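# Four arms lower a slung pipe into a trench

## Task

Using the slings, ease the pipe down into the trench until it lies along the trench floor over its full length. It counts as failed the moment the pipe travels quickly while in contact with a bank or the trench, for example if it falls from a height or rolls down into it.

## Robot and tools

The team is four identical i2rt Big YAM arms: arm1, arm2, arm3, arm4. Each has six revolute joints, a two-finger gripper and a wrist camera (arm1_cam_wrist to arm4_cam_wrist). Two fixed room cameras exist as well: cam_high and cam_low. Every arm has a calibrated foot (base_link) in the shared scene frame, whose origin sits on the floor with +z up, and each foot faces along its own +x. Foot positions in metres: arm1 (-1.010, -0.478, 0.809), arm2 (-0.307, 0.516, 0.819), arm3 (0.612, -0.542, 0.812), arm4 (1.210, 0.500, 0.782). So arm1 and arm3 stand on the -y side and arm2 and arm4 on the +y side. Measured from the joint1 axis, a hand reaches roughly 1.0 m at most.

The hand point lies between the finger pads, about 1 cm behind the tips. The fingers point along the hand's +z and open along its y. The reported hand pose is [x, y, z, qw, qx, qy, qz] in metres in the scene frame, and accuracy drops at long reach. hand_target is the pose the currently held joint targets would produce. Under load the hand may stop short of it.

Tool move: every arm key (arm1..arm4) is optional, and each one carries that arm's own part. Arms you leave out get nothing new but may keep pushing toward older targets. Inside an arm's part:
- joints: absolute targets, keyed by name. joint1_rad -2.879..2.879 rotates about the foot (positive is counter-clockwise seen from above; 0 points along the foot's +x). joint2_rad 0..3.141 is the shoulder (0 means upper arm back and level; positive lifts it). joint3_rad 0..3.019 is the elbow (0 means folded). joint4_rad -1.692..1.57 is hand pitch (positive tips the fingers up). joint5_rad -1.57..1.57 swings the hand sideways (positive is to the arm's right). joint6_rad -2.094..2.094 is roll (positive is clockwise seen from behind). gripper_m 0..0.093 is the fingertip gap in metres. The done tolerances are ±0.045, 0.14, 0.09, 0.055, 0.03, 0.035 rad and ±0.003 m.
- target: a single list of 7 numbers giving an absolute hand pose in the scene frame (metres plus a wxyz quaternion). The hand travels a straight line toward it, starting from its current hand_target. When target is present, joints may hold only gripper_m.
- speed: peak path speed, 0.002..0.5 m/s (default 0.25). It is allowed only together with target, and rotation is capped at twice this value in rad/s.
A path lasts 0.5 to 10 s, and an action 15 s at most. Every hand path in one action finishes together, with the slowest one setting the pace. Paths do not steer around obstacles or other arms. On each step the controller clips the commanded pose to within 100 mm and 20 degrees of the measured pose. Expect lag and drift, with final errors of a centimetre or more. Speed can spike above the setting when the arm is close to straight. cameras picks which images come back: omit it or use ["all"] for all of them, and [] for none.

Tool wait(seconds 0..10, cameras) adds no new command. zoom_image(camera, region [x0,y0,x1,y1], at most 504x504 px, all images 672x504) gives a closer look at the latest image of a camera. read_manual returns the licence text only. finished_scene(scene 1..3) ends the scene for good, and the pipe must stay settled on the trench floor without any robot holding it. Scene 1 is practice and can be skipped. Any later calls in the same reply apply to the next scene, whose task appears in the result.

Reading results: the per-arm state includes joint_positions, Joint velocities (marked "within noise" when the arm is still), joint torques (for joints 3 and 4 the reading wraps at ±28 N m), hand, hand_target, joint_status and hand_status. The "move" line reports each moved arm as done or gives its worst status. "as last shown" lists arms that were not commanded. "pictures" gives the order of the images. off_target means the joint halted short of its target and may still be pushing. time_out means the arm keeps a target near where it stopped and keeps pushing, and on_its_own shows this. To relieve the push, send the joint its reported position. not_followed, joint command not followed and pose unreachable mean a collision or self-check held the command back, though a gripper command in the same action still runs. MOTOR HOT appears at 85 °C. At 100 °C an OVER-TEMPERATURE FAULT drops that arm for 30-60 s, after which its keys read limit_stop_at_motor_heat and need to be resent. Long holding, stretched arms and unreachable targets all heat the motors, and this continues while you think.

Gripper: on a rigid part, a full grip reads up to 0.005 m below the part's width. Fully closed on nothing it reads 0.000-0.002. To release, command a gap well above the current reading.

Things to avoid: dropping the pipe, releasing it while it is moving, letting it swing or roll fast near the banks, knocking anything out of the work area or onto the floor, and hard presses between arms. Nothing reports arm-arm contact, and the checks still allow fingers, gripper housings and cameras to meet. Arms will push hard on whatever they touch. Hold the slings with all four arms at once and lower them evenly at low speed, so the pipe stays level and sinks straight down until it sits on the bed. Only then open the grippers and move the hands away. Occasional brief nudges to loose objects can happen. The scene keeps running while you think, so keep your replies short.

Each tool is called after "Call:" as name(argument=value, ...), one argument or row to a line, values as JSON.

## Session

Call:
move(
)

Scene clock: 0.00 s.
Joint torques (N m): no reading
Heat: arm1: hottest joint2_rad 30 °C; arm2: hottest gripper 29 °C; arm3: hottest joint2_rad 28 °C; arm4: hottest joint5_rad 29 °C.
Joint velocities: within noise
arm1.joint_positions: joint1_rad=-0.202 joint2_rad=+0.492 joint3_rad=+1.390 joint4_rad=-1.535 joint5_rad=-0.036 joint6_rad=-0.108 gripper_m=+0.09396
arm1.joint_status: not commanded
arm1.hand: x=-0.9651 y=-0.3268 z=+1.3301 quat_wxyz=(-0.380, +0.550, -0.704, -0.239) (m; scene frame)
arm1.hand_target: x=-0.9664 y=-0.3297 z=+1.3388 quat_wxyz=(-0.389, +0.547, -0.700, -0.244) (m; scene frame)
arm1.hand_status: not commanded
arm2.joint_positions: joint1_rad=+0.387 joint2_rad=+0.636 joint3_rad=+1.378 joint4_rad=-1.323 joint5_rad=+0.114 joint6_rad=-0.461 gripper_m=+0.09396
arm2.joint_status: not commanded
arm2.hand: x=-0.2468 y=+0.2878 z=+1.3570 quat_wxyz=(-0.276, -0.358, -0.799, +0.397) (m; scene frame)
arm2.hand_target: x=-0.2475 y=+0.2901 z=+1.3703 quat_wxyz=(-0.286, -0.356, -0.791, +0.407) (m; scene frame)
arm2.hand_status: not commanded
arm3.joint_positions: joint1_rad=-0.388 joint2_rad=+0.448 joint3_rad=+1.397 joint4_rad=-1.348 joint5_rad=-0.092 joint6_rad=-0.006 gripper_m=+0.09396
arm3.joint_status: not commanded
arm3.hand: x=+0.6302 y=-0.3905 z=+1.3846 quat_wxyz=(-0.413, +0.540, -0.630, -0.376) (m; scene frame)
arm3.hand_target: x=+0.6294 y=-0.3939 z=+1.3938 quat_wxyz=(-0.420, +0.536, -0.625, -0.381) (m; scene frame)
arm3.hand_status: not commanded
arm4.joint_positions: joint1_rad=+0.020 joint2_rad=+0.548 joint3_rad=+1.417 joint4_rad=-1.141 joint5_rad=-0.275 joint6_rad=+0.292 gripper_m=+0.09396
arm4.joint_status: not commanded
arm4.hand: x=+1.2711 y=+0.2947 z=+1.3960 quat_wxyz=(-0.559, -0.560, -0.560, +0.246) (m; scene frame)
arm4.hand_target: x=+1.2707 y=+0.2989 z=+1.4091 quat_wxyz=(-0.568, -0.551, -0.556, +0.254) (m; scene frame)
arm4.hand_status: not commanded
pictures: arm1_cam_wrist, arm2_cam_wrist, arm3_cam_wrist, arm4_cam_wrist, cam_high, cam_low

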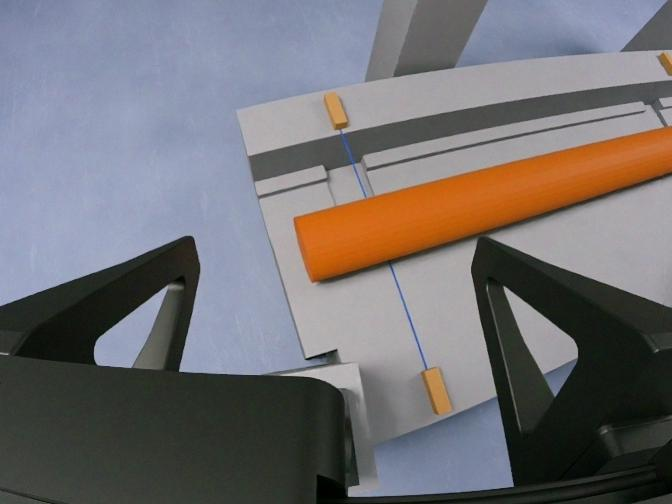

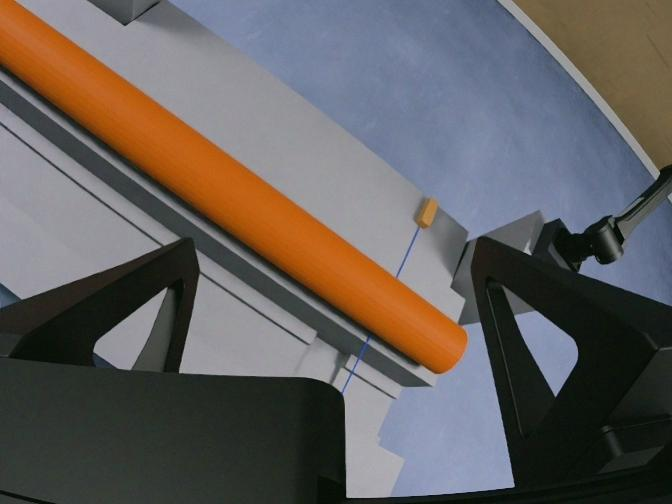

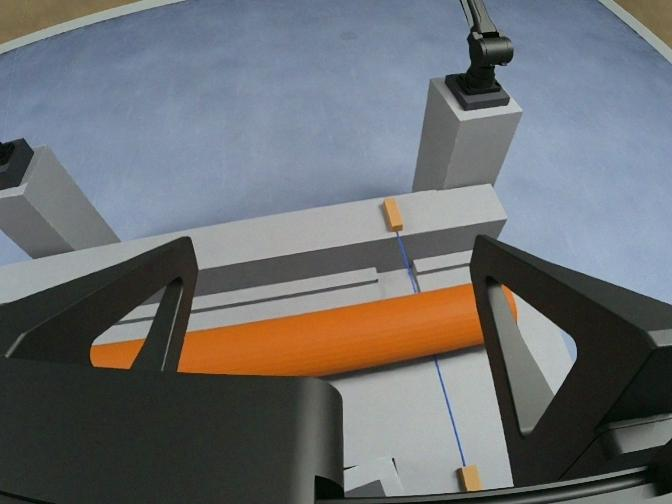

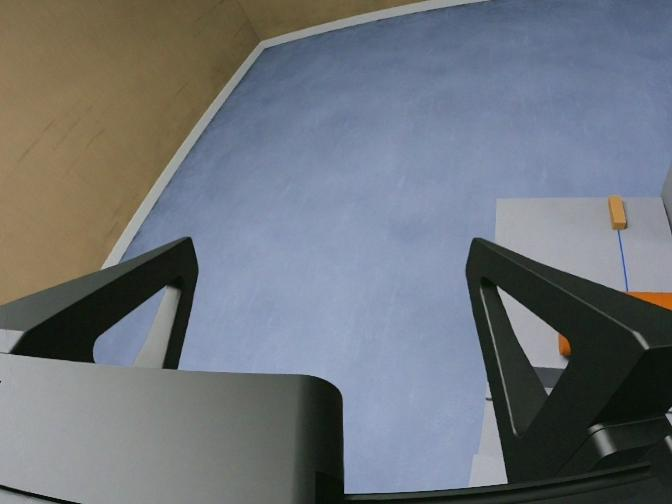

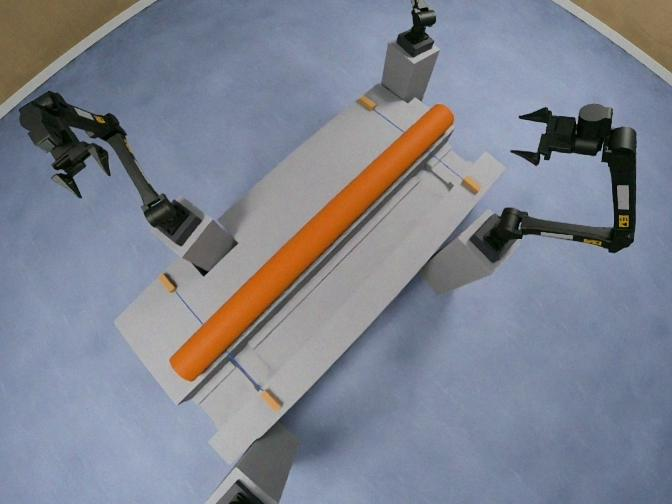

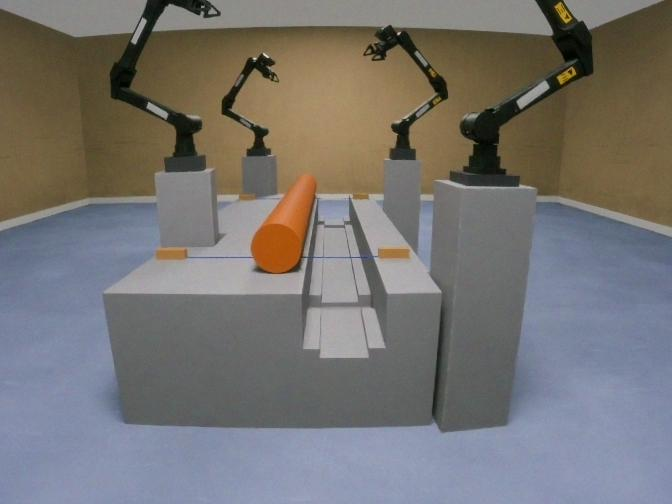

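Call:
move(
  arm1={"target":[-0.652,-0.50,0.64,0,0.7071,-0.7071,0]},
  arm2={"target":[-0.690,0.268,0.648,0,0.7071,0.7071,0]},
  arm3={"target":[0.908,-0.505,0.64,0,0.7071,-0.7071,0]},
  arm4={"target":[0.888,0.272,0.65,0,0.7071,0.7071,0]},
  cameras=[],
)

Call:
wait(
  seconds=0.3,
  cameras=["arm1_cam_wrist","arm2_cam_wrist","arm3_cam_wrist","arm4_cam_wrist"],
)

Scene clock: 8.53 s.
Joint torques (N m): arm1=[0.79 -13.39 3.74 0.92 0.02 -0.1] | arm2=[-1.38 -17.96 6.94 -0.2 -0.09 0.2] | arm3=[1.96 -14.21 1.77 0.32 -0.07 0.11] | arm4=[0.91 -13.86 5.22 0.57 0.11 0.05]
Heat: arm1: hottest joint2_rad 30 °C; arm2: hottest joint3_rad 30 °C; arm3: hottest joint2_rad 29 °C; arm4: hottest joint3_rad 29 °C.
move: arm1 done; arm2 off_target; arm3 done; arm4 off_target
Joint velocities: within noise
arm1.joint_positions: joint1_rad=-1.461 joint2_rad=+2.025 joint3_rad=+0.736 joint4_rad=-0.311 joint5_rad=-0.011 joint6_rad=-1.621 gripper_m=+0.09396
arm1.joint_status: not commanded
arm1.hand: x=-0.6607 y=-0.5020 z=+0.6423 quat_wxyz=(+0.004, +0.701, -0.714, -0.006) (m; scene frame)
arm1.hand_target: x=-0.6522 y=-0.4999 z=+0.6401 quat_wxyz=(+0.000, +0.707, -0.707, +0.000) (m; scene frame)
arm1.hand_status: done (0.009 m and 1.4 deg from the pose sent, 0.777 m and 55.0 deg at the start; a joint's target at an end of its range on 14 of 122 steps)
arm2.joint_positions: joint1_rad=-0.924 joint2_rad=+2.157 joint3_rad=+1.017 joint4_rad=-0.486 joint5_rad=+0.012 joint6_rad=-1.003 gripper_m=+0.09396
arm2.joint_status: not commanded
arm2.hand: x=-0.6703 y=+0.2753 z=+0.6399 quat_wxyz=(-0.005, -0.701, -0.713, -0.021) (m; scene frame)
arm2.hand_target: x=-0.6896 y=+0.2683 z=+0.6484 quat_wxyz=(+0.000, -0.707, -0.707, +0.000) (m; scene frame)
arm2.hand_status: off_target (0.023 m and 2.7 deg from the pose sent, 0.836 m and 70.3 deg at the start)
arm3.joint_positions: joint1_rad=-1.619 joint2_rad=+1.990 joint3_rad=+0.572 joint4_rad=-0.176 joint5_rad=+0.006 joint6_rad=-1.451 gripper_m=+0.09396
arm3.joint_status: not commanded
arm3.hand: x=+0.9013 y=-0.5081 z=+0.6387 quat_wxyz=(+0.006, +0.706, -0.708, -0.007) (m; scene frame)
arm3.hand_target: x=+0.9080 y=-0.5050 z=+0.6400 quat_wxyz=(+0.000, +0.707, -0.707, +0.000) (m; scene frame)
arm3.hand_status: done (0.007 m and 1.1 deg from the pose sent, 0.803 m and 68.3 deg at the start)
arm4.joint_positions: joint1_rad=-1.027 joint2_rad=+1.960 joint3_rad=+0.812 joint4_rad=-0.469 joint5_rad=+0.002 joint6_rad=-0.944 gripper_m=+0.09396
arm4.joint_status: not commanded
arm4.hand: x=+0.9035 y=+0.2862 z=+0.6423 quat_wxyz=(-0.005, -0.713, -0.701, -0.024) (m; scene frame)
arm4.hand_target: x=+0.8884 y=+0.2723 z=+0.6505 quat_wxyz=(+0.000, -0.707, -0.707, +0.000) (m; scene frame)
arm4.hand_status: off_target (0.022 m and 2.9 deg from the pose sent, 0.839 m and 75.3 deg at the start)
pictures: none
No camera images: "cameras" was empty.

Scene clock: 8.83 s.
Joint torques (N m): arm1=[0.97 -13.33 3.55 1.16 0.01 -0.11] | arm2=[-1.32 -17.85 6.87 -0.23 -0.09 0.21] | arm3=[2.02 -14.1 1.76 0.34 -0.07 0.11] | arm4=[0.79 -13.8 5.15 0.55 0.11 0.05]
Heat: arm1: hottest joint2_rad 30 °C; arm2: hottest joint3_rad 30 °C; arm3: hottest joint2_rad 29 °C; arm4: hottest joint3_rad 29 °C.
Joint velocities: within noise
arm1.joint_positions: joint1_rad=-1.461 joint2_rad=+2.025 joint3_rad=+0.736 joint4_rad=-0.311 joint5_rad=-0.011 joint6_rad=-1.621 gripper_m=+0.09396
arm1.joint_status: not commanded
arm1.hand: x=-0.6607 y=-0.5020 z=+0.6423 quat_wxyz=(+0.004, +0.701, -0.713, -0.006) (m; scene frame)
arm1.hand_target: x=-0.6522 y=-0.4999 z=+0.6401 quat_wxyz=(+0.000, +0.707, -0.707, +0.000) (m; scene frame)
arm1.hand_status: done (0.009 m and 1.3 deg from the pose sent, 0.777 m and 55.0 deg at the start; a joint's target at an end of its range on 14 of 122 steps)
arm2.joint_positions: joint1_rad=-0.924 joint2_rad=+2.157 joint3_rad=+1.017 joint4_rad=-0.486 joint5_rad=+0.012 joint6_rad=-1.002 gripper_m=+0.09396
arm2.joint_status: not commanded
arm2.hand: x=-0.6703 y=+0.2753 z=+0.6399 quat_wxyz=(-0.005, -0.701, -0.713, -0.021) (m; scene frame)
arm2.hand_target: x=-0.6896 y=+0.2683 z=+0.6484 quat_wxyz=(+0.000, -0.707, -0.707, +0.000) (m; scene frame)
arm2.hand_status: off_target (0.023 m and 2.7 deg from the pose sent, 0.836 m and 70.3 deg at the start)
arm3.joint_positions: joint1_rad=-1.619 joint2_rad=+1.990 joint3_rad=+0.572 joint4_rad=-0.176 joint5_rad=+0.006 joint6_rad=-1.451 gripper_m=+0.09396
arm3.joint_status: not commanded
arm3.hand: x=+0.9013 y=-0.5081 z=+0.6387 quat_wxyz=(+0.006, +0.706, -0.708, -0.007) (m; scene frame)
arm3.hand_target: x=+0.9080 y=-0.5050 z=+0.6400 quat_wxyz=(+0.000, +0.707, -0.707, +0.000) (m; scene frame)
arm3.hand_status: done (0.007 m and 1.1 deg from the pose sent, 0.803 m and 68.3 deg at the start)
arm4.joint_positions: joint1_rad=-1.027 joint2_rad=+1.960 joint3_rad=+0.812 joint4_rad=-0.469 joint5_rad=+0.002 joint6_rad=-0.944 gripper_m=+0.09396
arm4.joint_status: not commanded
arm4.hand: x=+0.9035 y=+0.2862 z=+0.6423 quat_wxyz=(-0.005, -0.713, -0.701, -0.024) (m; scene frame)
arm4.hand_target: x=+0.8884 y=+0.2723 z=+0.6505 quat_wxyz=(+0.000, -0.707, -0.707, +0.000) (m; scene frame)
arm4.hand_status: off_target (0.022 m and 2.9 deg from the pose sent, 0.839 m and 75.3 deg at the start)
wait: 0.30 s; at rest by 0.27 s
pictures: arm1_cam_wrist, arm2_cam_wrist, arm3_cam_wrist, arm4_cam_wrist

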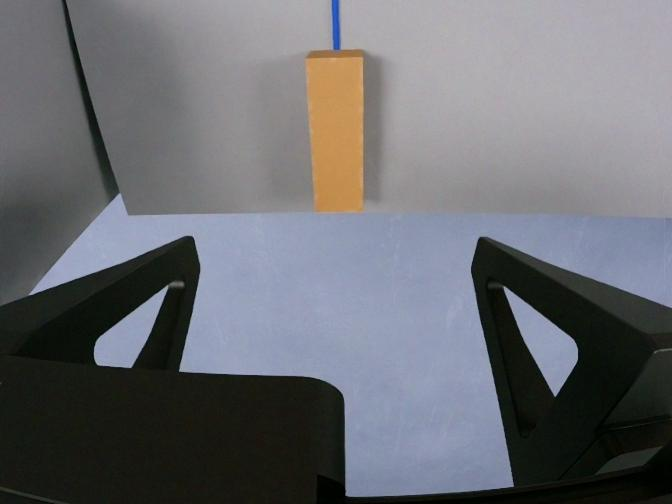

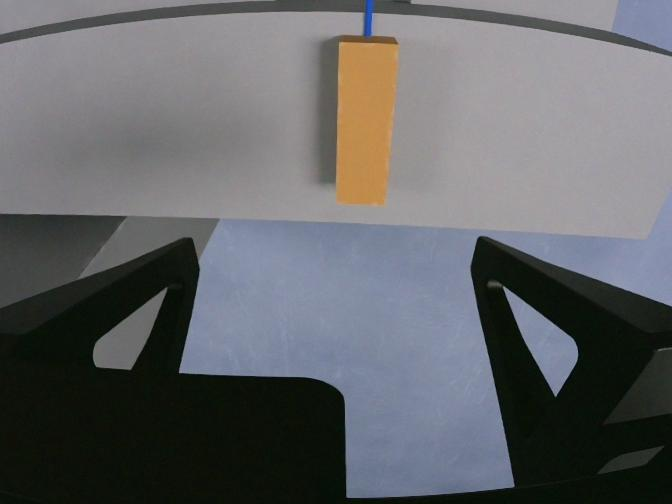

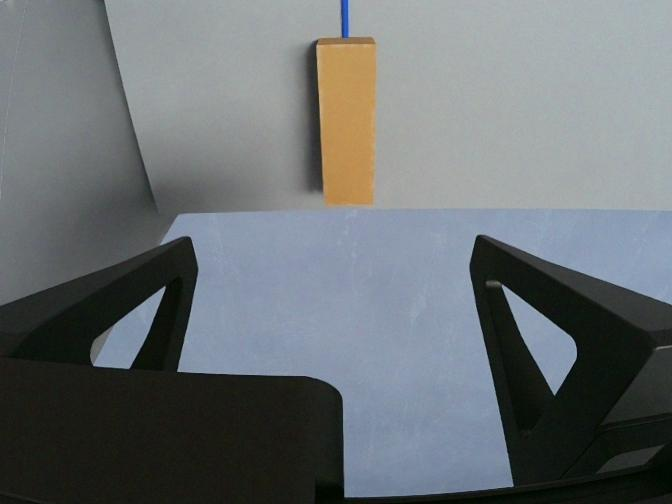

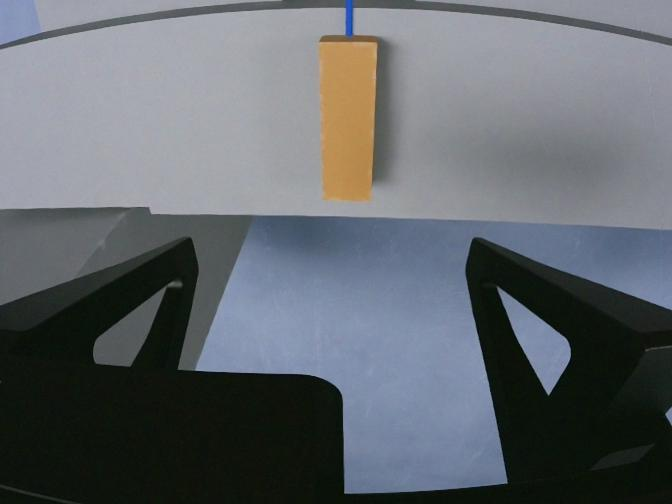

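Call:
move(
  arm1={"target":[-0.676,-0.496,0.470,0,0.7071,-0.7071,0],"speed":0.15},
  arm2={"target":[-0.690,0.258,0.477,0,0.7071,0.7071,0],"speed":0.15},
  arm3={"target":[0.9015,-0.500,0.475,0,0.7071,-0.7071,0],"speed":0.15},
  arm4={"target":[0.888,0.266,0.479,0,0.7071,0.7071,0],"speed":0.15},
  cameras=[],
)

Call:
wait(
  seconds=0.3,
  cameras=["arm1_cam_wrist","arm2_cam_wrist","arm3_cam_wrist","arm4_cam_wrist"],
)

Scene clock: 16.13 s.
Joint torques (N m): arm1=[0.44 -14.27 -0.32 0.99 -0.03 0.02] | arm2=[-0.32 -19.43 3.75 0.05 -0.1 0.2] | arm3=[2.08 -16.38 -1.35 0.4 -0.08 0.1] | arm4=[1.08 -15.62 1.74 0.66 0.1 0.16]
Heat: arm1: hottest joint2_rad 30 °C; arm2: hottest joint3_rad 30 °C; arm3: hottest joint2_rad 29 °C; arm4: hottest joint3_rad 29 °C.
move: arm1 done; arm2 off_target; arm3 done; arm4 off_target
Joint velocities: within noise
arm1.joint_positions: joint1_rad=-1.449 joint2_rad=+2.542 joint3_rad=+0.874 joint4_rad=+0.084 joint5_rad=-0.011 joint6_rad=-1.621 gripper_m=+0.09396
arm1.joint_status: not commanded
arm1.hand: x=-0.6738 y=-0.4986 z=+0.4758 quat_wxyz=(-0.001, +0.705, -0.709, +0.000) (m; scene frame)
arm1.hand_target: x=-0.6762 y=-0.4960 z=+0.4701 quat_wxyz=(+0.000, +0.707, -0.707, +0.000) (m; scene frame)
arm1.hand_status: done (0.007 m and 0.4 deg from the pose sent, 0.173 m and 1.3 deg at the start)
arm2.joint_positions: joint1_rad=-0.924 joint2_rad=+2.593 joint3_rad=+1.214 joint4_rad=-0.240 joint5_rad=+0.012 joint6_rad=-0.989 gripper_m=+0.09396
arm2.joint_status: not commanded
arm2.hand: x=-0.6769 y=+0.2683 z=+0.4736 quat_wxyz=(-0.004, -0.706, -0.708, -0.018) (m; scene frame)
arm2.hand_target: x=-0.6898 y=+0.2581 z=+0.4773 quat_wxyz=(+0.000, -0.707, -0.707, +0.000) (m; scene frame)
arm2.hand_status: off_target (0.017 m and 2.1 deg from the pose sent, 0.165 m and 2.7 deg at the start)
arm3.joint_positions: joint1_rad=-1.604 joint2_rad=+2.560 joint3_rad=+0.770 joint4_rad=+0.208 joint5_rad=+0.006 joint6_rad=-1.437 gripper_m=+0.09396
arm3.joint_status: not commanded
arm3.hand: x=+0.9003 y=-0.5026 z=+0.4763 quat_wxyz=(+0.002, +0.706, -0.708, -0.004) (m; scene frame)
arm3.hand_target: x=+0.9015 y=-0.5001 z=+0.4750 quat_wxyz=(+0.000, +0.707, -0.707, +0.000) (m; scene frame)
arm3.hand_status: done (0.003 m and 0.5 deg from the pose sent, 0.164 m and 1.1 deg at the start)
arm4.joint_positions: joint1_rad=-1.020 joint2_rad=+2.447 joint3_rad=+0.970 joint4_rad=-0.124 joint5_rad=+0.002 joint6_rad=-0.944 gripper_m=+0.09396
arm4.joint_status: not commanded
arm4.hand: x=+0.8971 y=+0.2774 z=+0.4758 quat_wxyz=(-0.004, -0.711, -0.703, -0.016) (m; scene frame)
arm4.hand_target: x=+0.8882 y=+0.2662 z=+0.4792 quat_wxyz=(+0.000, -0.707, -0.707, +0.000) (m; scene frame)
arm4.hand_status: off_target (0.015 m and 2.0 deg from the pose sent, 0.165 m and 2.9 deg at the start)
pictures: none
No camera images: "cameras" was empty.

Scene clock: 16.43 s.
Joint torques (N m): arm1=[1.08 -14.68 -0.29 0.96 -0.05 0.01] | arm2=[-0.32 -19.37 3.84 0.03 -0.1 0.21] | arm3=[1.96 -16.26 -1.32 0.42 -0.09 0.1] | arm4=[1.08 -15.68 1.73 0.65 0.1 0.16]
Heat: arm1: hottest joint2_rad 30 °C; arm2: hottest joint3_rad 30 °C; arm3: hottest joint2_rad 29 °C; arm4: hottest joint3_rad 29 °C.
Joint velocities: within noise
arm1.joint_positions: joint1_rad=-1.449 joint2_rad=+2.542 joint3_rad=+0.874 joint4_rad=+0.084 joint5_rad=-0.011 joint6_rad=-1.621 gripper_m=+0.09396
arm1.joint_status: not commanded
arm1.hand: x=-0.6738 y=-0.4986 z=+0.4758 quat_wxyz=(-0.001, +0.705, -0.709, +0.000) (m; scene frame)
arm1.hand_target: x=-0.6762 y=-0.4960 z=+0.4701 quat_wxyz=(+0.000, +0.707, -0.707, +0.000) (m; scene frame)
arm1.hand_status: done (0.007 m and 0.4 deg from the pose sent, 0.173 m and 1.3 deg at the start)
arm2.joint_positions: joint1_rad=-0.924 joint2_rad=+2.593 joint3_rad=+1.214 joint4_rad=-0.240 joint5_rad=+0.012 joint6_rad=-0.989 gripper_m=+0.09396
arm2.joint_status: not commanded
arm2.hand: x=-0.6769 y=+0.2683 z=+0.4736 quat_wxyz=(-0.004, -0.706, -0.708, -0.018) (m; scene frame)
arm2.hand_target: x=-0.6898 y=+0.2581 z=+0.4773 quat_wxyz=(+0.000, -0.707, -0.707, +0.000) (m; scene frame)
arm2.hand_status: off_target (0.017 m and 2.1 deg from the pose sent, 0.165 m and 2.7 deg at the start)
arm3.joint_positions: joint1_rad=-1.604 joint2_rad=+2.560 joint3_rad=+0.770 joint4_rad=+0.208 joint5_rad=+0.006 joint6_rad=-1.437 gripper_m=+0.09396
arm3.joint_status: not commanded
arm3.hand: x=+0.9003 y=-0.5026 z=+0.4763 quat_wxyz=(+0.002, +0.706, -0.708, -0.004) (m; scene frame)
arm3.hand_target: x=+0.9015 y=-0.5001 z=+0.4750 quat_wxyz=(+0.000, +0.707, -0.707, +0.000) (m; scene frame)
arm3.hand_status: done (0.003 m and 0.5 deg from the pose sent, 0.164 m and 1.1 deg at the start)
arm4.joint_positions: joint1_rad=-1.020 joint2_rad=+2.447 joint3_rad=+0.970 joint4_rad=-0.124 joint5_rad=+0.002 joint6_rad=-0.944 gripper_m=+0.09396
arm4.joint_status: not commanded
arm4.hand: x=+0.8971 y=+0.2774 z=+0.4758 quat_wxyz=(-0.004, -0.711, -0.703, -0.016) (m; scene frame)
arm4.hand_target: x=+0.8882 y=+0.2662 z=+0.4792 quat_wxyz=(+0.000, -0.707, -0.707, +0.000) (m; scene frame)
arm4.hand_status: off_target (0.015 m and 2.0 deg from the pose sent, 0.165 m and 2.9 deg at the start)
wait: 0.30 s; at rest by 0.27 s
pictures: arm1_cam_wrist, arm2_cam_wrist, arm3_cam_wrist, arm4_cam_wrist

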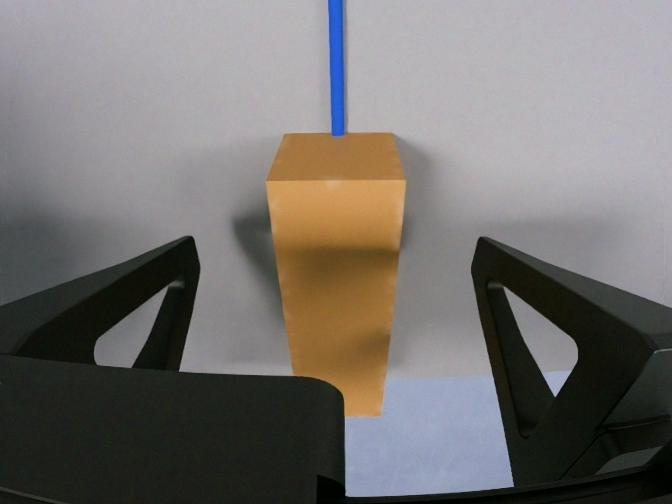

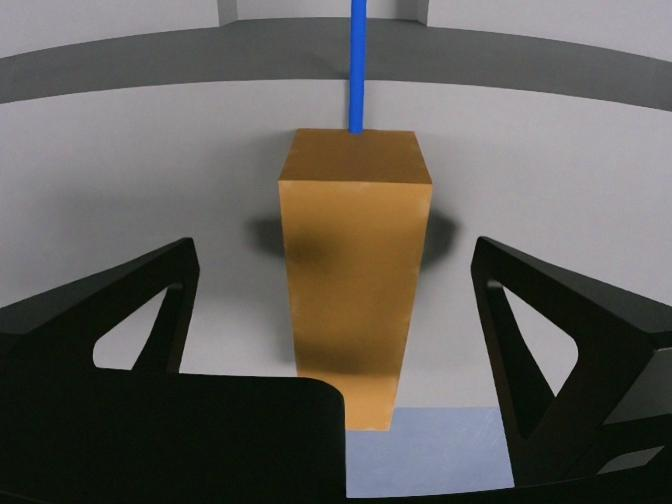

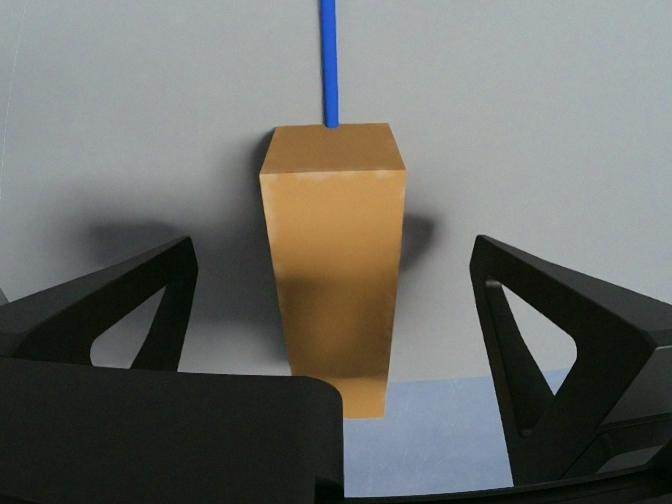

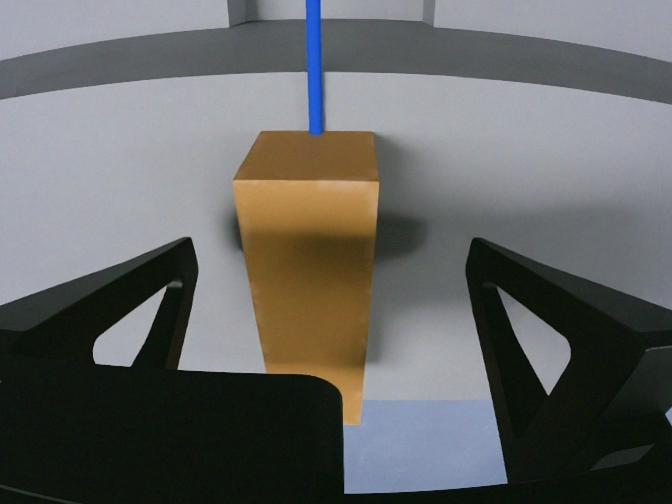

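Call:
move(
  arm1={"joints":{"gripper_m":0.02}},
  arm2={"joints":{"gripper_m":0.02}},
  arm3={"joints":{"gripper_m":0.02}},
  arm4={"joints":{"gripper_m":0.02}},
  cameras=[],
)

Call:
move(
  arm1={"target":[-0.668,-0.30,0.765,0,0.7071,-0.7071,0],"speed":0.2},
  arm2={"target":[-0.693,0.065,0.765,0,0.7071,0.7071,0],"speed":0.2},
  arm3={"target":[0.907,-0.30,0.765,0,0.7071,-0.7071,0],"speed":0.2},
  arm4={"target":[0.883,0.07,0.765,0,0.7071,0.7071,0],"speed":0.2},
  cameras=[],
)

Call:
move(
  arm1={"target":[-0.663,-0.275,0.885,0,0.7071,-0.7071,0],"speed":0.08},
  arm2={"target":[-0.693,0.035,0.885,0,0.7071,0.7071,0],"speed":0.08},
  arm3={"target":[0.91,-0.275,0.885,0,0.7071,-0.7071,0],"speed":0.08},
  arm4={"target":[0.883,0.045,0.89,0,0.7071,0.7071,0],"speed":0.08},
  cameras=["cam_high","cam_low"],
)

Scene clock: 22.33 s.
Joint torques (N m): arm1=[0.44 -14.1 -0.32 0.87 0 0.03] | arm2=[-0.32 -19.31 3.77 -0.02 -0.13 0.19] | arm3=[2.14 -16.21 -1.33 0.34 -0.11 0.09] | arm4=[1.03 -15.62 1.72 0.59 0.1 0.16]
Heat: arm1: hottest joint2_rad 30 °C; arm2: hottest joint3_rad 30 °C; arm3: hottest joint2_rad 30 °C; arm4: hottest joint3_rad 29 °C.
move: arm1 off_target; arm2 off_target; arm3 off_target; arm4 off_target
Joint velocities: within noise
arm1.joint_positions: joint1_rad=-1.449 joint2_rad=+2.542 joint3_rad=+0.874 joint4_rad=+0.084 joint5_rad=-0.011 joint6_rad=-1.621 gripper_m=+0.03350
arm1.joint_status: gripper_m off_target (ended at +0.03353, target +0.02000)
arm1.hand: x=-0.6736 y=-0.4985 z=+0.4758 quat_wxyz=(-0.001, +0.705, -0.709, +0.000) (m; scene frame)
arm1.hand_target: x=-0.6762 y=-0.4960 z=+0.4701 quat_wxyz=(+0.000, +0.707, -0.707, +0.000) (m; scene frame)
arm1.hand_status: not commanded
arm2.joint_positions: joint1_rad=-0.924 joint2_rad=+2.593 joint3_rad=+1.216 joint4_rad=-0.238 joint5_rad=+0.012 joint6_rad=-0.988 gripper_m=+0.03449
arm2.joint_status: gripper_m off_target (ended at +0.03453, target +0.02000)
arm2.hand: x=-0.6780 y=+0.2677 z=+0.4738 quat_wxyz=(-0.004, -0.706, -0.708, -0.016) (m; scene frame)
arm2.hand_target: x=-0.6897 y=+0.2581 z=+0.4773 quat_wxyz=(+0.000, -0.707, -0.707, +0.000) (m; scene frame)
arm2.hand_status: not commanded
arm3.joint_positions: joint1_rad=-1.604 joint2_rad=+2.560 joint3_rad=+0.770 joint4_rad=+0.208 joint5_rad=+0.006 joint6_rad=-1.435 gripper_m=+0.03442
arm3.joint_status: gripper_m off_target (ended at +0.03445, target +0.02000)
arm3.hand: x=+0.9005 y=-0.5025 z=+0.4763 quat_wxyz=(+0.002, +0.706, -0.708, -0.003) (m; scene frame)
arm3.hand_target: x=+0.9015 y=-0.5000 z=+0.4750 quat_wxyz=(+0.000, +0.707, -0.707, +0.000) (m; scene frame)
arm3.hand_status: not commanded
arm4.joint_positions: joint1_rad=-1.018 joint2_rad=+2.447 joint3_rad=+0.970 joint4_rad=-0.124 joint5_rad=+0.002 joint6_rad=-0.944 gripper_m=+0.03448
arm4.joint_status: gripper_m off_target (ended at +0.03451, target +0.02000)
arm4.hand: x=+0.8971 y=+0.2767 z=+0.4758 quat_wxyz=(-0.004, -0.710, -0.704, -0.016) (m; scene frame)
arm4.hand_target: x=+0.8882 y=+0.2660 z=+0.4792 quat_wxyz=(+0.000, -0.707, -0.707, +0.000) (m; scene frame)
arm4.hand_status: not commanded
pictures: none
No camera images: "cameras" was empty.

Scene clock: 24.83 s.
Joint torques (N m): arm1=[0.09 -13.63 7.24 0.01 -0.05 0.11] | arm2=[-0.26 -22.95 12.03 -1.05 -0.15 0.2] | arm3=[1.26 -15.97 6.64 -0.46 -0.24 0.07] | arm4=[0.73 -18.9 9.36 -0.35 0.1 0.32]
Heat: arm1: hottest joint2_rad 31 °C; arm2: hottest joint3_rad 30 °C; arm3: hottest joint2_rad 30 °C; arm4: hottest joint3_rad 29 °C.
move: arm1 off_target; arm2 off_target; arm3 off_target; arm4 off_target
Joint velocities: within noise
arm1.joint_positions: joint1_rad=-0.918 joint2_rad=+1.725 joint3_rad=+0.811 joint4_rad=-0.681 joint5_rad=-0.015 joint6_rad=-1.104 gripper_m=+0.03351
arm1.joint_status: not commanded
arm1.hand: x=-0.6777 y=-0.3059 z=+0.7577 quat_wxyz=(+0.008, +0.710, -0.704, -0.003) (m; scene frame)
arm1.hand_target: x=-0.6680 y=-0.3001 z=+0.7651 quat_wxyz=(+0.000, +0.707, -0.707, +0.000) (m; scene frame)
arm1.hand_status: off_target (0.014 m and 1.0 deg from the pose sent, 0.351 m and 0.4 deg at the start)
arm2.joint_positions: joint1_rad=-0.648 joint2_rad=+2.172 joint3_rad=+1.478 joint4_rad=-0.938 joint5_rad=+0.010 joint6_rad=-0.711 gripper_m=+0.03450
arm2.joint_status: not commanded
arm2.hand: x=-0.6803 y=+0.0835 z=+0.7419 quat_wxyz=(+0.002, -0.706, -0.708, -0.024) (m; scene frame)
arm2.hand_target: x=-0.6924 y=+0.0658 z=+0.7654 quat_wxyz=(+0.000, -0.707, -0.707, +0.000) (m; scene frame)
arm2.hand_status: off_target (0.032 m and 2.8 deg from the pose sent, 0.355 m and 1.9 deg at the start)
arm3.joint_positions: joint1_rad=-1.046 joint2_rad=+1.732 joint3_rad=+0.796 joint4_rad=-0.670 joint5_rad=+0.007 joint6_rad=-0.887 gripper_m=+0.03441
arm3.joint_status: not commanded
arm3.hand: x=+0.8967 y=-0.3093 z=+0.7554 quat_wxyz=(+0.013, +0.709, -0.705, -0.001) (m; scene frame)
arm3.hand_target: x=+0.9068 y=-0.3002 z=+0.7650 quat_wxyz=(+0.000, +0.707, -0.707, +0.000) (m; scene frame)
arm3.hand_status: off_target (0.017 m and 1.6 deg from the pose sent, 0.353 m and 0.4 deg at the start)
arm4.joint_positions: joint1_rad=-0.719 joint2_rad=+1.985 joint3_rad=+1.293 joint4_rad=-0.928 joint5_rad=+0.003 joint6_rad=-0.662 gripper_m=+0.03448
arm4.joint_status: not commanded
arm4.hand: x=+0.8942 y=+0.0883 z=+0.7424 quat_wxyz=(+0.002, -0.704, -0.710, -0.025) (m; scene frame)
arm4.hand_target: x=+0.8836 y=+0.0706 z=+0.7653 quat_wxyz=(+0.000, -0.707, -0.707, +0.000) (m; scene frame)
arm4.hand_status: off_target (0.031 m and 2.9 deg from the pose sent, 0.356 m and 1.9 deg at the start)
pictures: none
No camera images: "cameras" was empty.

Scene clock: 26.93 s.
Joint torques (N m): arm1=[-0.85 -19.78 12.19 -1.55 0.11 -0.05] | arm2=[-0.5 -32.21 14.3 -2.76 -0.14 0.06] | arm3=[1.08 -23.18 11.08 -1.91 -0.22 -0.08] | arm4=[0.26 -28.57 11.97 -2.07 0.02 0.11]
Heat: arm1: hottest joint2_rad 31 °C; arm2: hottest joint3_rad 31 °C; arm3: hottest joint2_rad 30 °C; arm4: hottest joint3_rad 29 °C.
move: arm1 off_target; arm2 off_target; arm3 off_target; arm4 off_target
Joint velocities: within noise
arm1.joint_positions: joint1_rad=-0.863 joint2_rad=+1.612 joint3_rad=+0.911 joint4_rad=-0.987 joint5_rad=-0.019 joint6_rad=-1.042 gripper_m=+0.03351
arm1.joint_status: not commanded
arm1.hand: x=-0.6938 y=-0.2896 z=+0.8270 quat_wxyz=(+0.052, +0.706, -0.706, -0.016) (m; scene frame)
arm1.hand_target: x=-0.6660 y=-0.2766 z=+0.8825 quat_wxyz=(+0.000, +0.707, -0.707, +0.000) (m; scene frame)
arm1.hand_status: off_target (0.067 m and 6.3 deg from the pose sent, 0.132 m and 1.1 deg at the start)
arm2.joint_positions: joint1_rad=-0.613 joint2_rad=+2.172 joint3_rad=+1.523 joint4_rad=-1.063 joint5_rad=+0.010 joint6_rad=-0.666 gripper_m=+0.03448
arm2.joint_status: not commanded
arm2.hand: x=-0.6596 y=+0.0777 z=+0.7576 quat_wxyz=(+0.008, -0.708, -0.703, -0.063) (m; scene frame)
arm2.hand_target: x=-0.6802 y=+0.0511 z=+0.8462 quat_wxyz=(+0.000, -0.707, -0.707, +0.001) (m; scene frame)
arm2.hand_status: off_target (0.138 m and 7.3 deg from the pose sent, 0.152 m and 2.8 deg at the start; pose on its path clipped on 32 of 63 steps)
arm3.joint_positions: joint1_rad=-0.999 joint2_rad=+1.621 joint3_rad=+0.911 joint4_rad=-0.994 joint5_rad=+0.006 joint6_rad=-0.829 gripper_m=+0.03441
arm3.joint_status: not commanded
arm3.hand: x=+0.8838 y=-0.2979 z=+0.8278 quat_wxyz=(+0.062, +0.704, -0.707, -0.002) (m; scene frame)
arm3.hand_target: x=+0.9075 y=-0.2773 z=+0.8827 quat_wxyz=(+0.000, +0.707, -0.707, +0.000) (m; scene frame)
arm3.hand_status: off_target (0.067 m and 7.1 deg from the pose sent, 0.135 m and 1.5 deg at the start)
arm4.joint_positions: joint1_rad=-0.686 joint2_rad=+1.979 joint3_rad=+1.351 joint4_rad=-1.088 joint5_rad=+0.005 joint6_rad=-0.619 gripper_m=+0.03448
arm4.joint_status: not commanded
arm4.hand: x=+0.9134 y=+0.0871 z=+0.7653 quat_wxyz=(+0.012, -0.705, -0.705, -0.072) (m; scene frame)
arm4.hand_target: x=+0.8945 y=+0.0611 z=+0.8535 quat_wxyz=(+0.000, -0.707, -0.707, +0.001) (m; scene frame)
arm4.hand_status: off_target (0.135 m and 8.3 deg from the pose sent, 0.154 m and 2.9 deg at the start; pose on its path clipped on 30 of 63 steps)
pictures: cam_high, cam_low

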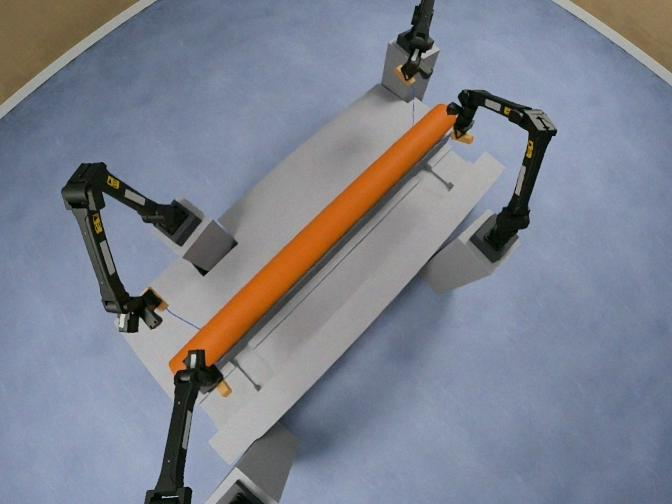

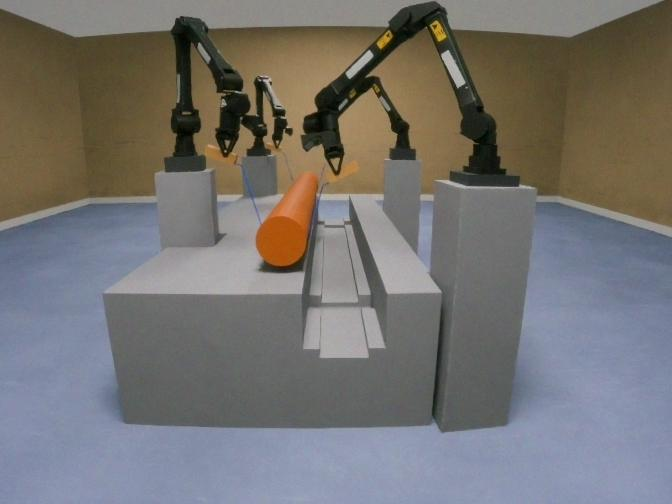

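Call:
move(
  arm2={"joints":{"joint2_rad":1.94,"joint3_rad":1.605,"joint4_rad":-1.24}},
  arm4={"joints":{"joint2_rad":1.75,"joint3_rad":1.435,"joint4_rad":-1.25}},
  cameras=["cam_low"],
)

Call:
zoom_image(
  camera="cam_low",
  region=[180, 120, 440, 380],
)

Scene clock: 31.20 s.
Joint torques (N m): arm1=[-1.38 -20.25 11.82 -1.46 0.13 -0.1] | arm2=[-0.62 -29.68 16.13 -2.62 -0.26 0] | arm3=[0.79 -23.24 10.76 -1.76 -0.1 -0.08] | arm4=[0.15 -24.76 13.34 -1.78 0 0.1]
Heat: arm1: hottest joint2_rad 31 °C; arm2: hottest joint3_rad 33 °C; arm3: hottest joint2_rad 31 °C; arm4: hottest joint3_rad 30 °C.
move: arm2 done; arm4 done
Joint velocities: within noise
arm1.joint_positions: joint1_rad=-0.862 joint2_rad=+1.612 joint3_rad=+0.917 joint4_rad=-0.992 joint5_rad=-0.019 joint6_rad=-1.041 gripper_m=+0.03351
arm1.joint_status: not commanded
arm1.hand: x=-0.6927 y=-0.2879 z=+0.8291 quat_wxyz=(+0.052, +0.706, -0.706, -0.016) (m; scene frame)
arm1.hand_target: x=-0.6659 y=-0.2766 z=+0.8825 quat_wxyz=(+0.000, +0.707, -0.707, +0.000) (m; scene frame)
arm1.hand_status: not commanded
arm2.joint_positions: joint1_rad=-0.611 joint2_rad=+2.043 joint3_rad=+1.523 joint4_rad=-1.189 joint5_rad=+0.012 joint6_rad=-0.661 gripper_m=+0.03448
arm2.joint_status: all done
arm2.hand: x=-0.6528 y=+0.0856 z=+0.8311 quat_wxyz=(+0.008, -0.709, -0.702, -0.061) (m; scene frame)
arm2.hand_target: x=-0.6709 y=+0.0642 z=+0.9155 quat_wxyz=(+0.000, -0.707, -0.707, +0.005) (m; scene frame)
arm2.hand_status: not commanded
arm3.joint_positions: joint1_rad=-0.996 joint2_rad=+1.621 joint3_rad=+0.916 joint4_rad=-0.996 joint5_rad=+0.004 joint6_rad=-0.827 gripper_m=+0.03441
arm3.joint_status: not commanded
arm3.hand: x=+0.8841 y=-0.2957 z=+0.8291 quat_wxyz=(+0.061, +0.705, -0.707, -0.003) (m; scene frame)
arm3.hand_target: x=+0.9075 y=-0.2773 z=+0.8826 quat_wxyz=(+0.000, +0.707, -0.707, +0.000) (m; scene frame)
arm3.hand_status: not commanded
arm4.joint_positions: joint1_rad=-0.684 joint2_rad=+1.847 joint3_rad=+1.351 joint4_rad=-1.201 joint5_rad=+0.006 joint6_rad=-0.615 gripper_m=+0.03448
arm4.joint_status: all done
arm4.hand: x=+0.9213 y=+0.0970 z=+0.8321 quat_wxyz=(+0.011, -0.706, -0.705, -0.063) (m; scene frame)
arm4.hand_target: x=+0.9056 y=+0.0768 z=+0.9084 quat_wxyz=(+0.000, -0.707, -0.707, +0.003) (m; scene frame)
arm4.hand_status: not commanded
pictures: cam_low

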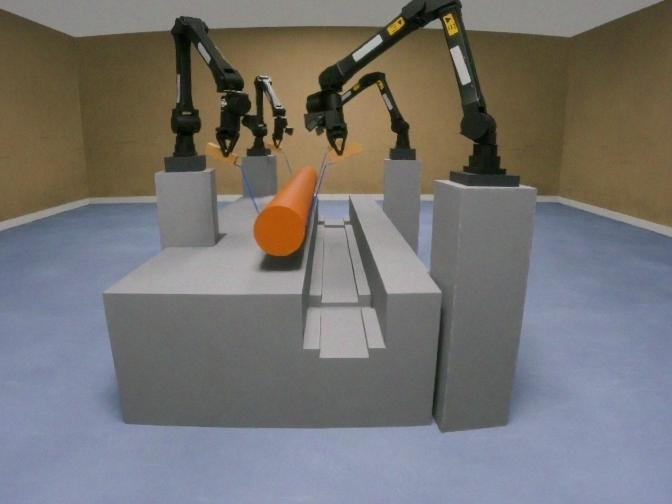

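Scaled by 1.938.

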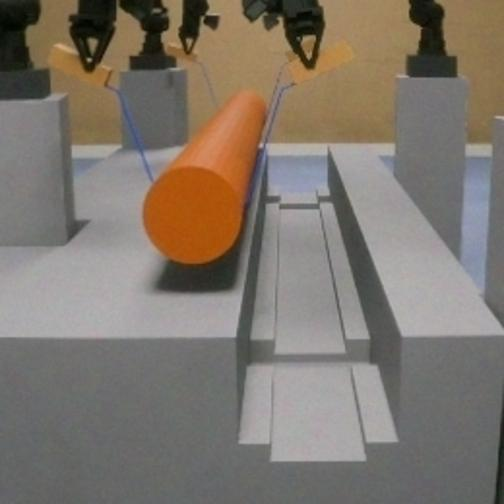

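Call:
move(
  arm1={"target":[-0.665,-0.047,0.93,0,0.7071,-0.7071,0],"speed":0.09},
  arm2={"target":[-0.682,0.277,0.93,0,0.7071,0.7071,0],"speed":0.09},
  arm3={"target":[0.91,-0.042,0.93,0,0.7071,-0.7071,0],"speed":0.09},
  arm4={"target":[0.89,0.286,0.915,0,0.7071,0.7071,0],"speed":0.09},
  cameras=["cam_high","cam_low"],
)

Call:
zoom_image(
  camera="cam_low",
  region=[180, 120, 440, 380],
)

Scene clock: 41.07 s.
Joint torques (N m): arm1=[-1.44 -24.7 15.1 -1.55 0.02 -0.05] | arm2=[-2.37 -23.65 11.52 -1.4 -0.13 -0.09] | arm3=[0.85 -32.44 13.68 -1.91 -0.19 -0.01] | arm4=[-1.14 -18.78 9.59 -0.83 0.06 -0.13]
Heat: arm1: hottest joint2_rad 32 °C; arm2: hottest joint3_rad 36 °C; arm3: hottest joint2_rad 32 °C; arm4: hottest joint3_rad 31 °C.
move: arm1 off_target; arm2 off_target; arm3 off_target; arm4 off_target
Joint velocities: arm1=[within noise] | arm2=[within noise] | arm3=[-0.005 0.005 -0.007 0.002 -0.168 -0.007 0] | arm4=[within noise]
arm1.joint_positions: joint1_rad=-0.496 joint2_rad=+1.890 joint3_rad=+1.416 joint4_rad=-1.216 joint5_rad=-0.018 joint6_rad=-0.681 gripper_m=+0.03352
arm1.joint_status: not commanded
arm1.hand: x=-0.6912 y=-0.0730 z=+0.8598 quat_wxyz=(+0.058, +0.708, -0.704, +0.006) (m; scene frame)
arm1.hand_target: x=-0.6688 y=-0.0515 z=+0.9294 quat_wxyz=(-0.001, +0.707, -0.707, +0.000) (m; scene frame)
arm1.hand_status: off_target (0.079 m and 6.7 deg from the pose sent, 0.263 m and 6.2 deg at the start)
arm2.joint_positions: joint1_rad=-0.908 joint2_rad=+1.695 joint3_rad=+1.135 joint4_rad=-1.135 joint5_rad=+0.015 joint6_rad=-0.972 gripper_m=+0.03448
arm2.joint_status: not commanded
arm2.hand: x=-0.6626 y=+0.2765 z=+0.8752 quat_wxyz=(-0.009, -0.704, -0.708, -0.056) (m; scene frame)
arm2.hand_target: x=-0.6799 y=+0.2778 z=+0.9275 quat_wxyz=(+0.001, -0.707, -0.707, +0.000) (m; scene frame)
arm2.hand_status: off_target (0.058 m and 6.5 deg from the pose sent, 0.217 m and 7.1 deg at the start)
arm3.joint_positions: joint1_rad=-0.697 joint2_rad=+2.006 joint3_rad=+1.534 joint4_rad=-1.255 joint5_rad=+0.003 joint6_rad=-0.533 gripper_m=+0.03441
arm3.joint_status: not commanded
arm3.hand: x=+0.8889 y=-0.0732 z=+0.8463 quat_wxyz=(+0.070, +0.706, -0.704, +0.018) (m; scene frame)
arm3.hand_target: x=+0.9064 y=-0.0480 z=+0.9287 quat_wxyz=(-0.001, +0.707, -0.707, +0.000) (m; scene frame)
arm3.hand_status: off_target (0.092 m and 8.3 deg from the pose sent, 0.274 m and 7.0 deg at the start)
arm4.joint_positions: joint1_rad=-1.018 joint2_rad=+1.499 joint3_rad=+0.998 joint4_rad=-1.176 joint5_rad=+0.006 joint6_rad=-0.951 gripper_m=+0.03448
arm4.joint_status: not commanded
arm4.hand: x=+0.9058 y=+0.2860 z=+0.8662 quat_wxyz=(-0.008, -0.706, -0.706, -0.054) (m; scene frame)
arm4.hand_target: x=+0.8917 y=+0.2866 z=+0.9124 quat_wxyz=(+0.001, -0.707, -0.707, +0.000) (m; scene frame)
arm4.hand_status: off_target (0.051 m and 6.2 deg from the pose sent, 0.209 m and 7.3 deg at the start)
pictures: cam_high, cam_low

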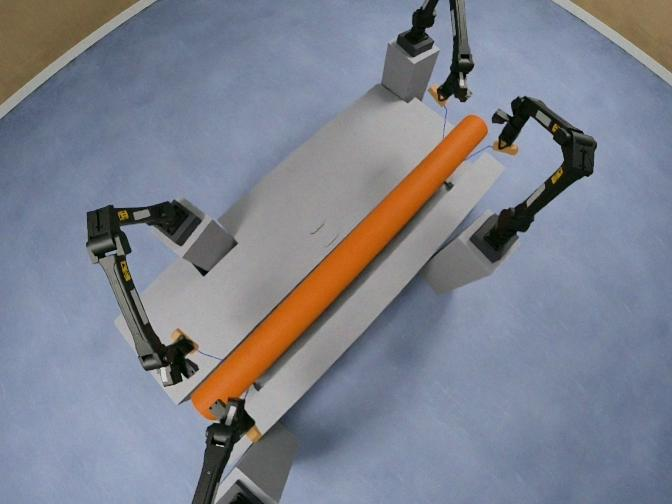

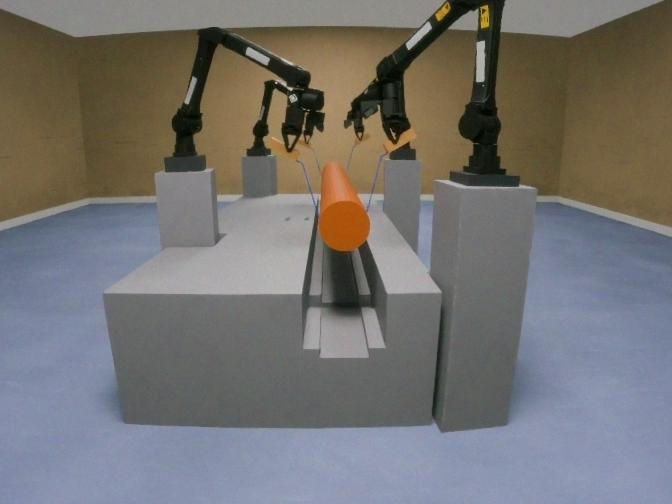

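Scaled by 1.938.

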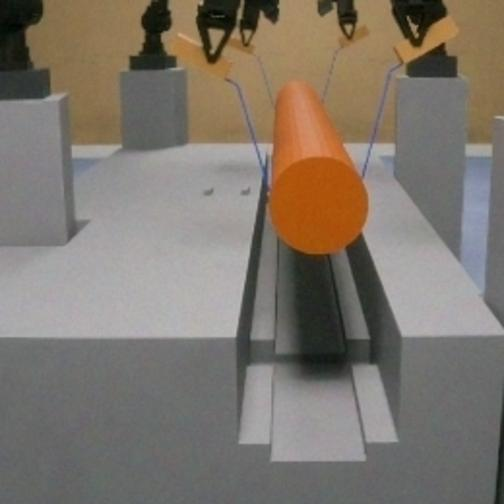

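Call:
move(
  arm1={"target":[-0.665,-0.052,0.73,0,0.7071,-0.7071,0],"speed":0.07},
  arm2={"target":[-0.682,0.274,0.73,0,0.7071,0.7071,0],"speed":0.07},
  arm3={"target":[0.907,-0.048,0.736,0,0.7071,-0.7071,0],"speed":0.07},
  arm4={"target":[0.89,0.283,0.717,0,0.7071,0.7071,0],"speed":0.07},
  cameras=["cam_high","cam_low"],
)

Call:
zoom_image(
  camera="cam_low",
  region=[180, 120, 440, 380],
)

Scene clock: 47.73 s.
Joint torques (N m): arm1=[-0.85 -25.82 7.3 -0.03 -0.02 -0.05] | arm2=[-2.55 -22.71 6.48 -0.95 -0.22 -0.08] | arm3=[0.79 -32.97 6.98 -0.83 -0.19 -0.03] | arm4=[-1.03 -17.85 5.11 -0.2 0 -0.08]
Heat: arm1: hottest joint3_rad 34 °C; arm2: hottest joint3_rad 36 °C; arm3: hottest joint2_rad 32 °C; arm4: hottest joint3_rad 32 °C.
move: arm1 off_target; arm2 off_target; arm3 off_target; arm4 off_target
Joint velocities: within noise
arm1.joint_positions: joint1_rad=-0.496 joint2_rad=+2.153 joint3_rad=+1.318 joint4_rad=-0.808 joint5_rad=-0.017 joint6_rad=-0.681 gripper_m=+0.03352
arm1.joint_status: not commanded
arm1.hand: x=-0.6830 y=-0.0674 z=+0.6906 quat_wxyz=(+0.035, +0.709, -0.705, +0.004) (m; scene frame)
arm1.hand_target: x=-0.6657 y=-0.0529 z=+0.7292 quat_wxyz=(+0.000, +0.707, -0.707, +0.000) (m; scene frame)
arm1.hand_status: off_target (0.046 m and 4.1 deg from the pose sent, 0.134 m and 6.7 deg at the start)
arm2.joint_positions: joint1_rad=-0.908 joint2_rad=+2.015 joint3_rad=+0.989 joint4_rad=-0.631 joint5_rad=+0.017 joint6_rad=-0.976 gripper_m=+0.03448
arm2.joint_status: not commanded
arm2.hand: x=-0.6576 y=+0.2774 z=+0.6958 quat_wxyz=(-0.005, -0.704, -0.709, -0.037) (m; scene frame)
arm2.hand_target: x=-0.6812 y=+0.2745 z=+0.7286 quat_wxyz=(+0.001, -0.707, -0.707, +0.000) (m; scene frame)
arm2.hand_status: off_target (0.042 m and 4.3 deg from the pose sent, 0.146 m and 6.5 deg at the start)
arm3.joint_positions: joint1_rad=-0.697 joint2_rad=+2.236 joint3_rad=+1.416 joint4_rad=-0.859 joint5_rad=+0.003 joint6_rad=-0.533 gripper_m=+0.03441
arm3.joint_status: not commanded
arm3.hand: x=+0.8885 y=-0.0732 z=+0.6803 quat_wxyz=(+0.047, +0.707, -0.706, +0.012) (m; scene frame)
arm3.hand_target: x=+0.9059 y=-0.0497 z=+0.7345 quat_wxyz=(+0.000, +0.707, -0.707, +0.000) (m; scene frame)
arm3.hand_status: off_target (0.064 m and 5.6 deg from the pose sent, 0.115 m and 8.3 deg at the start)
arm4.joint_positions: joint1_rad=-1.018 joint2_rad=+1.829 joint3_rad=+0.808 joint4_rad=-0.620 joint5_rad=+0.007 joint6_rad=-0.952 gripper_m=+0.03448
arm4.joint_status: not commanded
arm4.hand: x=+0.9107 y=+0.2886 z=+0.6896 quat_wxyz=(-0.005, -0.707, -0.706, -0.036) (m; scene frame)
arm4.hand_target: x=+0.8906 y=+0.2833 z=+0.7159 quat_wxyz=(+0.001, -0.707, -0.707, +0.000) (m; scene frame)
arm4.hand_status: off_target (0.035 m and 4.2 deg from the pose sent, 0.150 m and 6.2 deg at the start)
pictures: cam_high, cam_low

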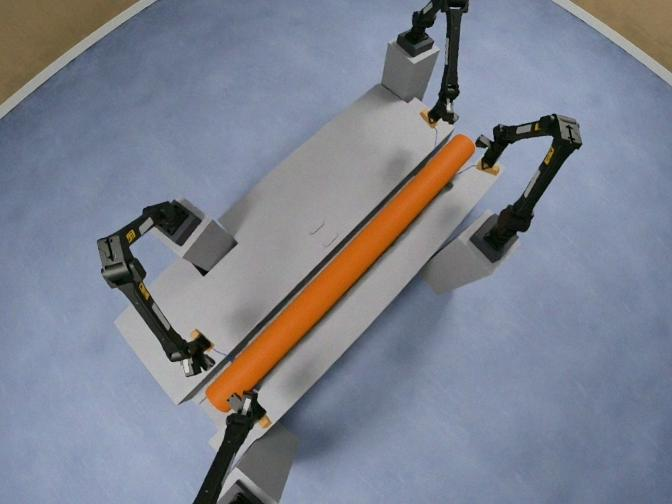

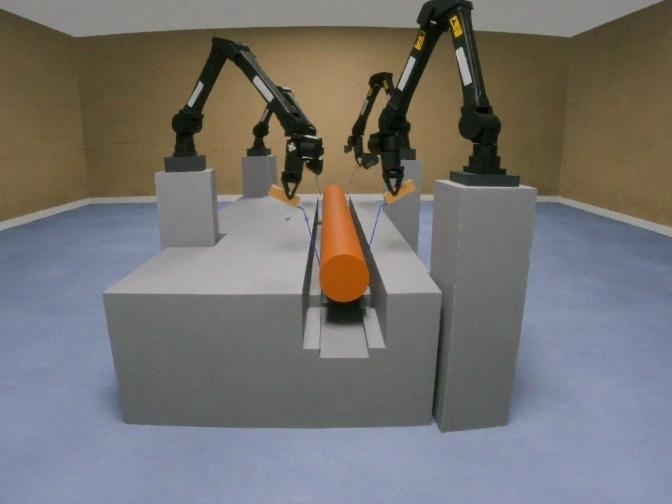

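Scaled by 1.938.

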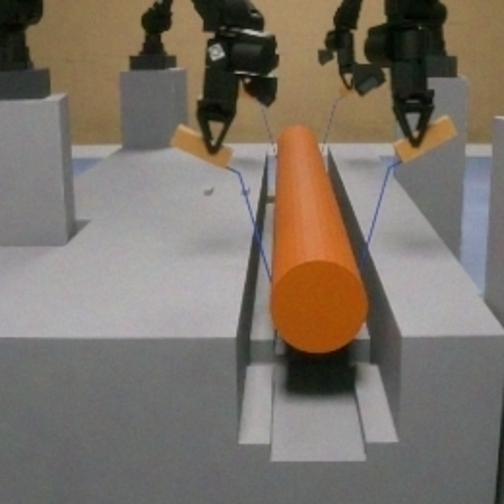

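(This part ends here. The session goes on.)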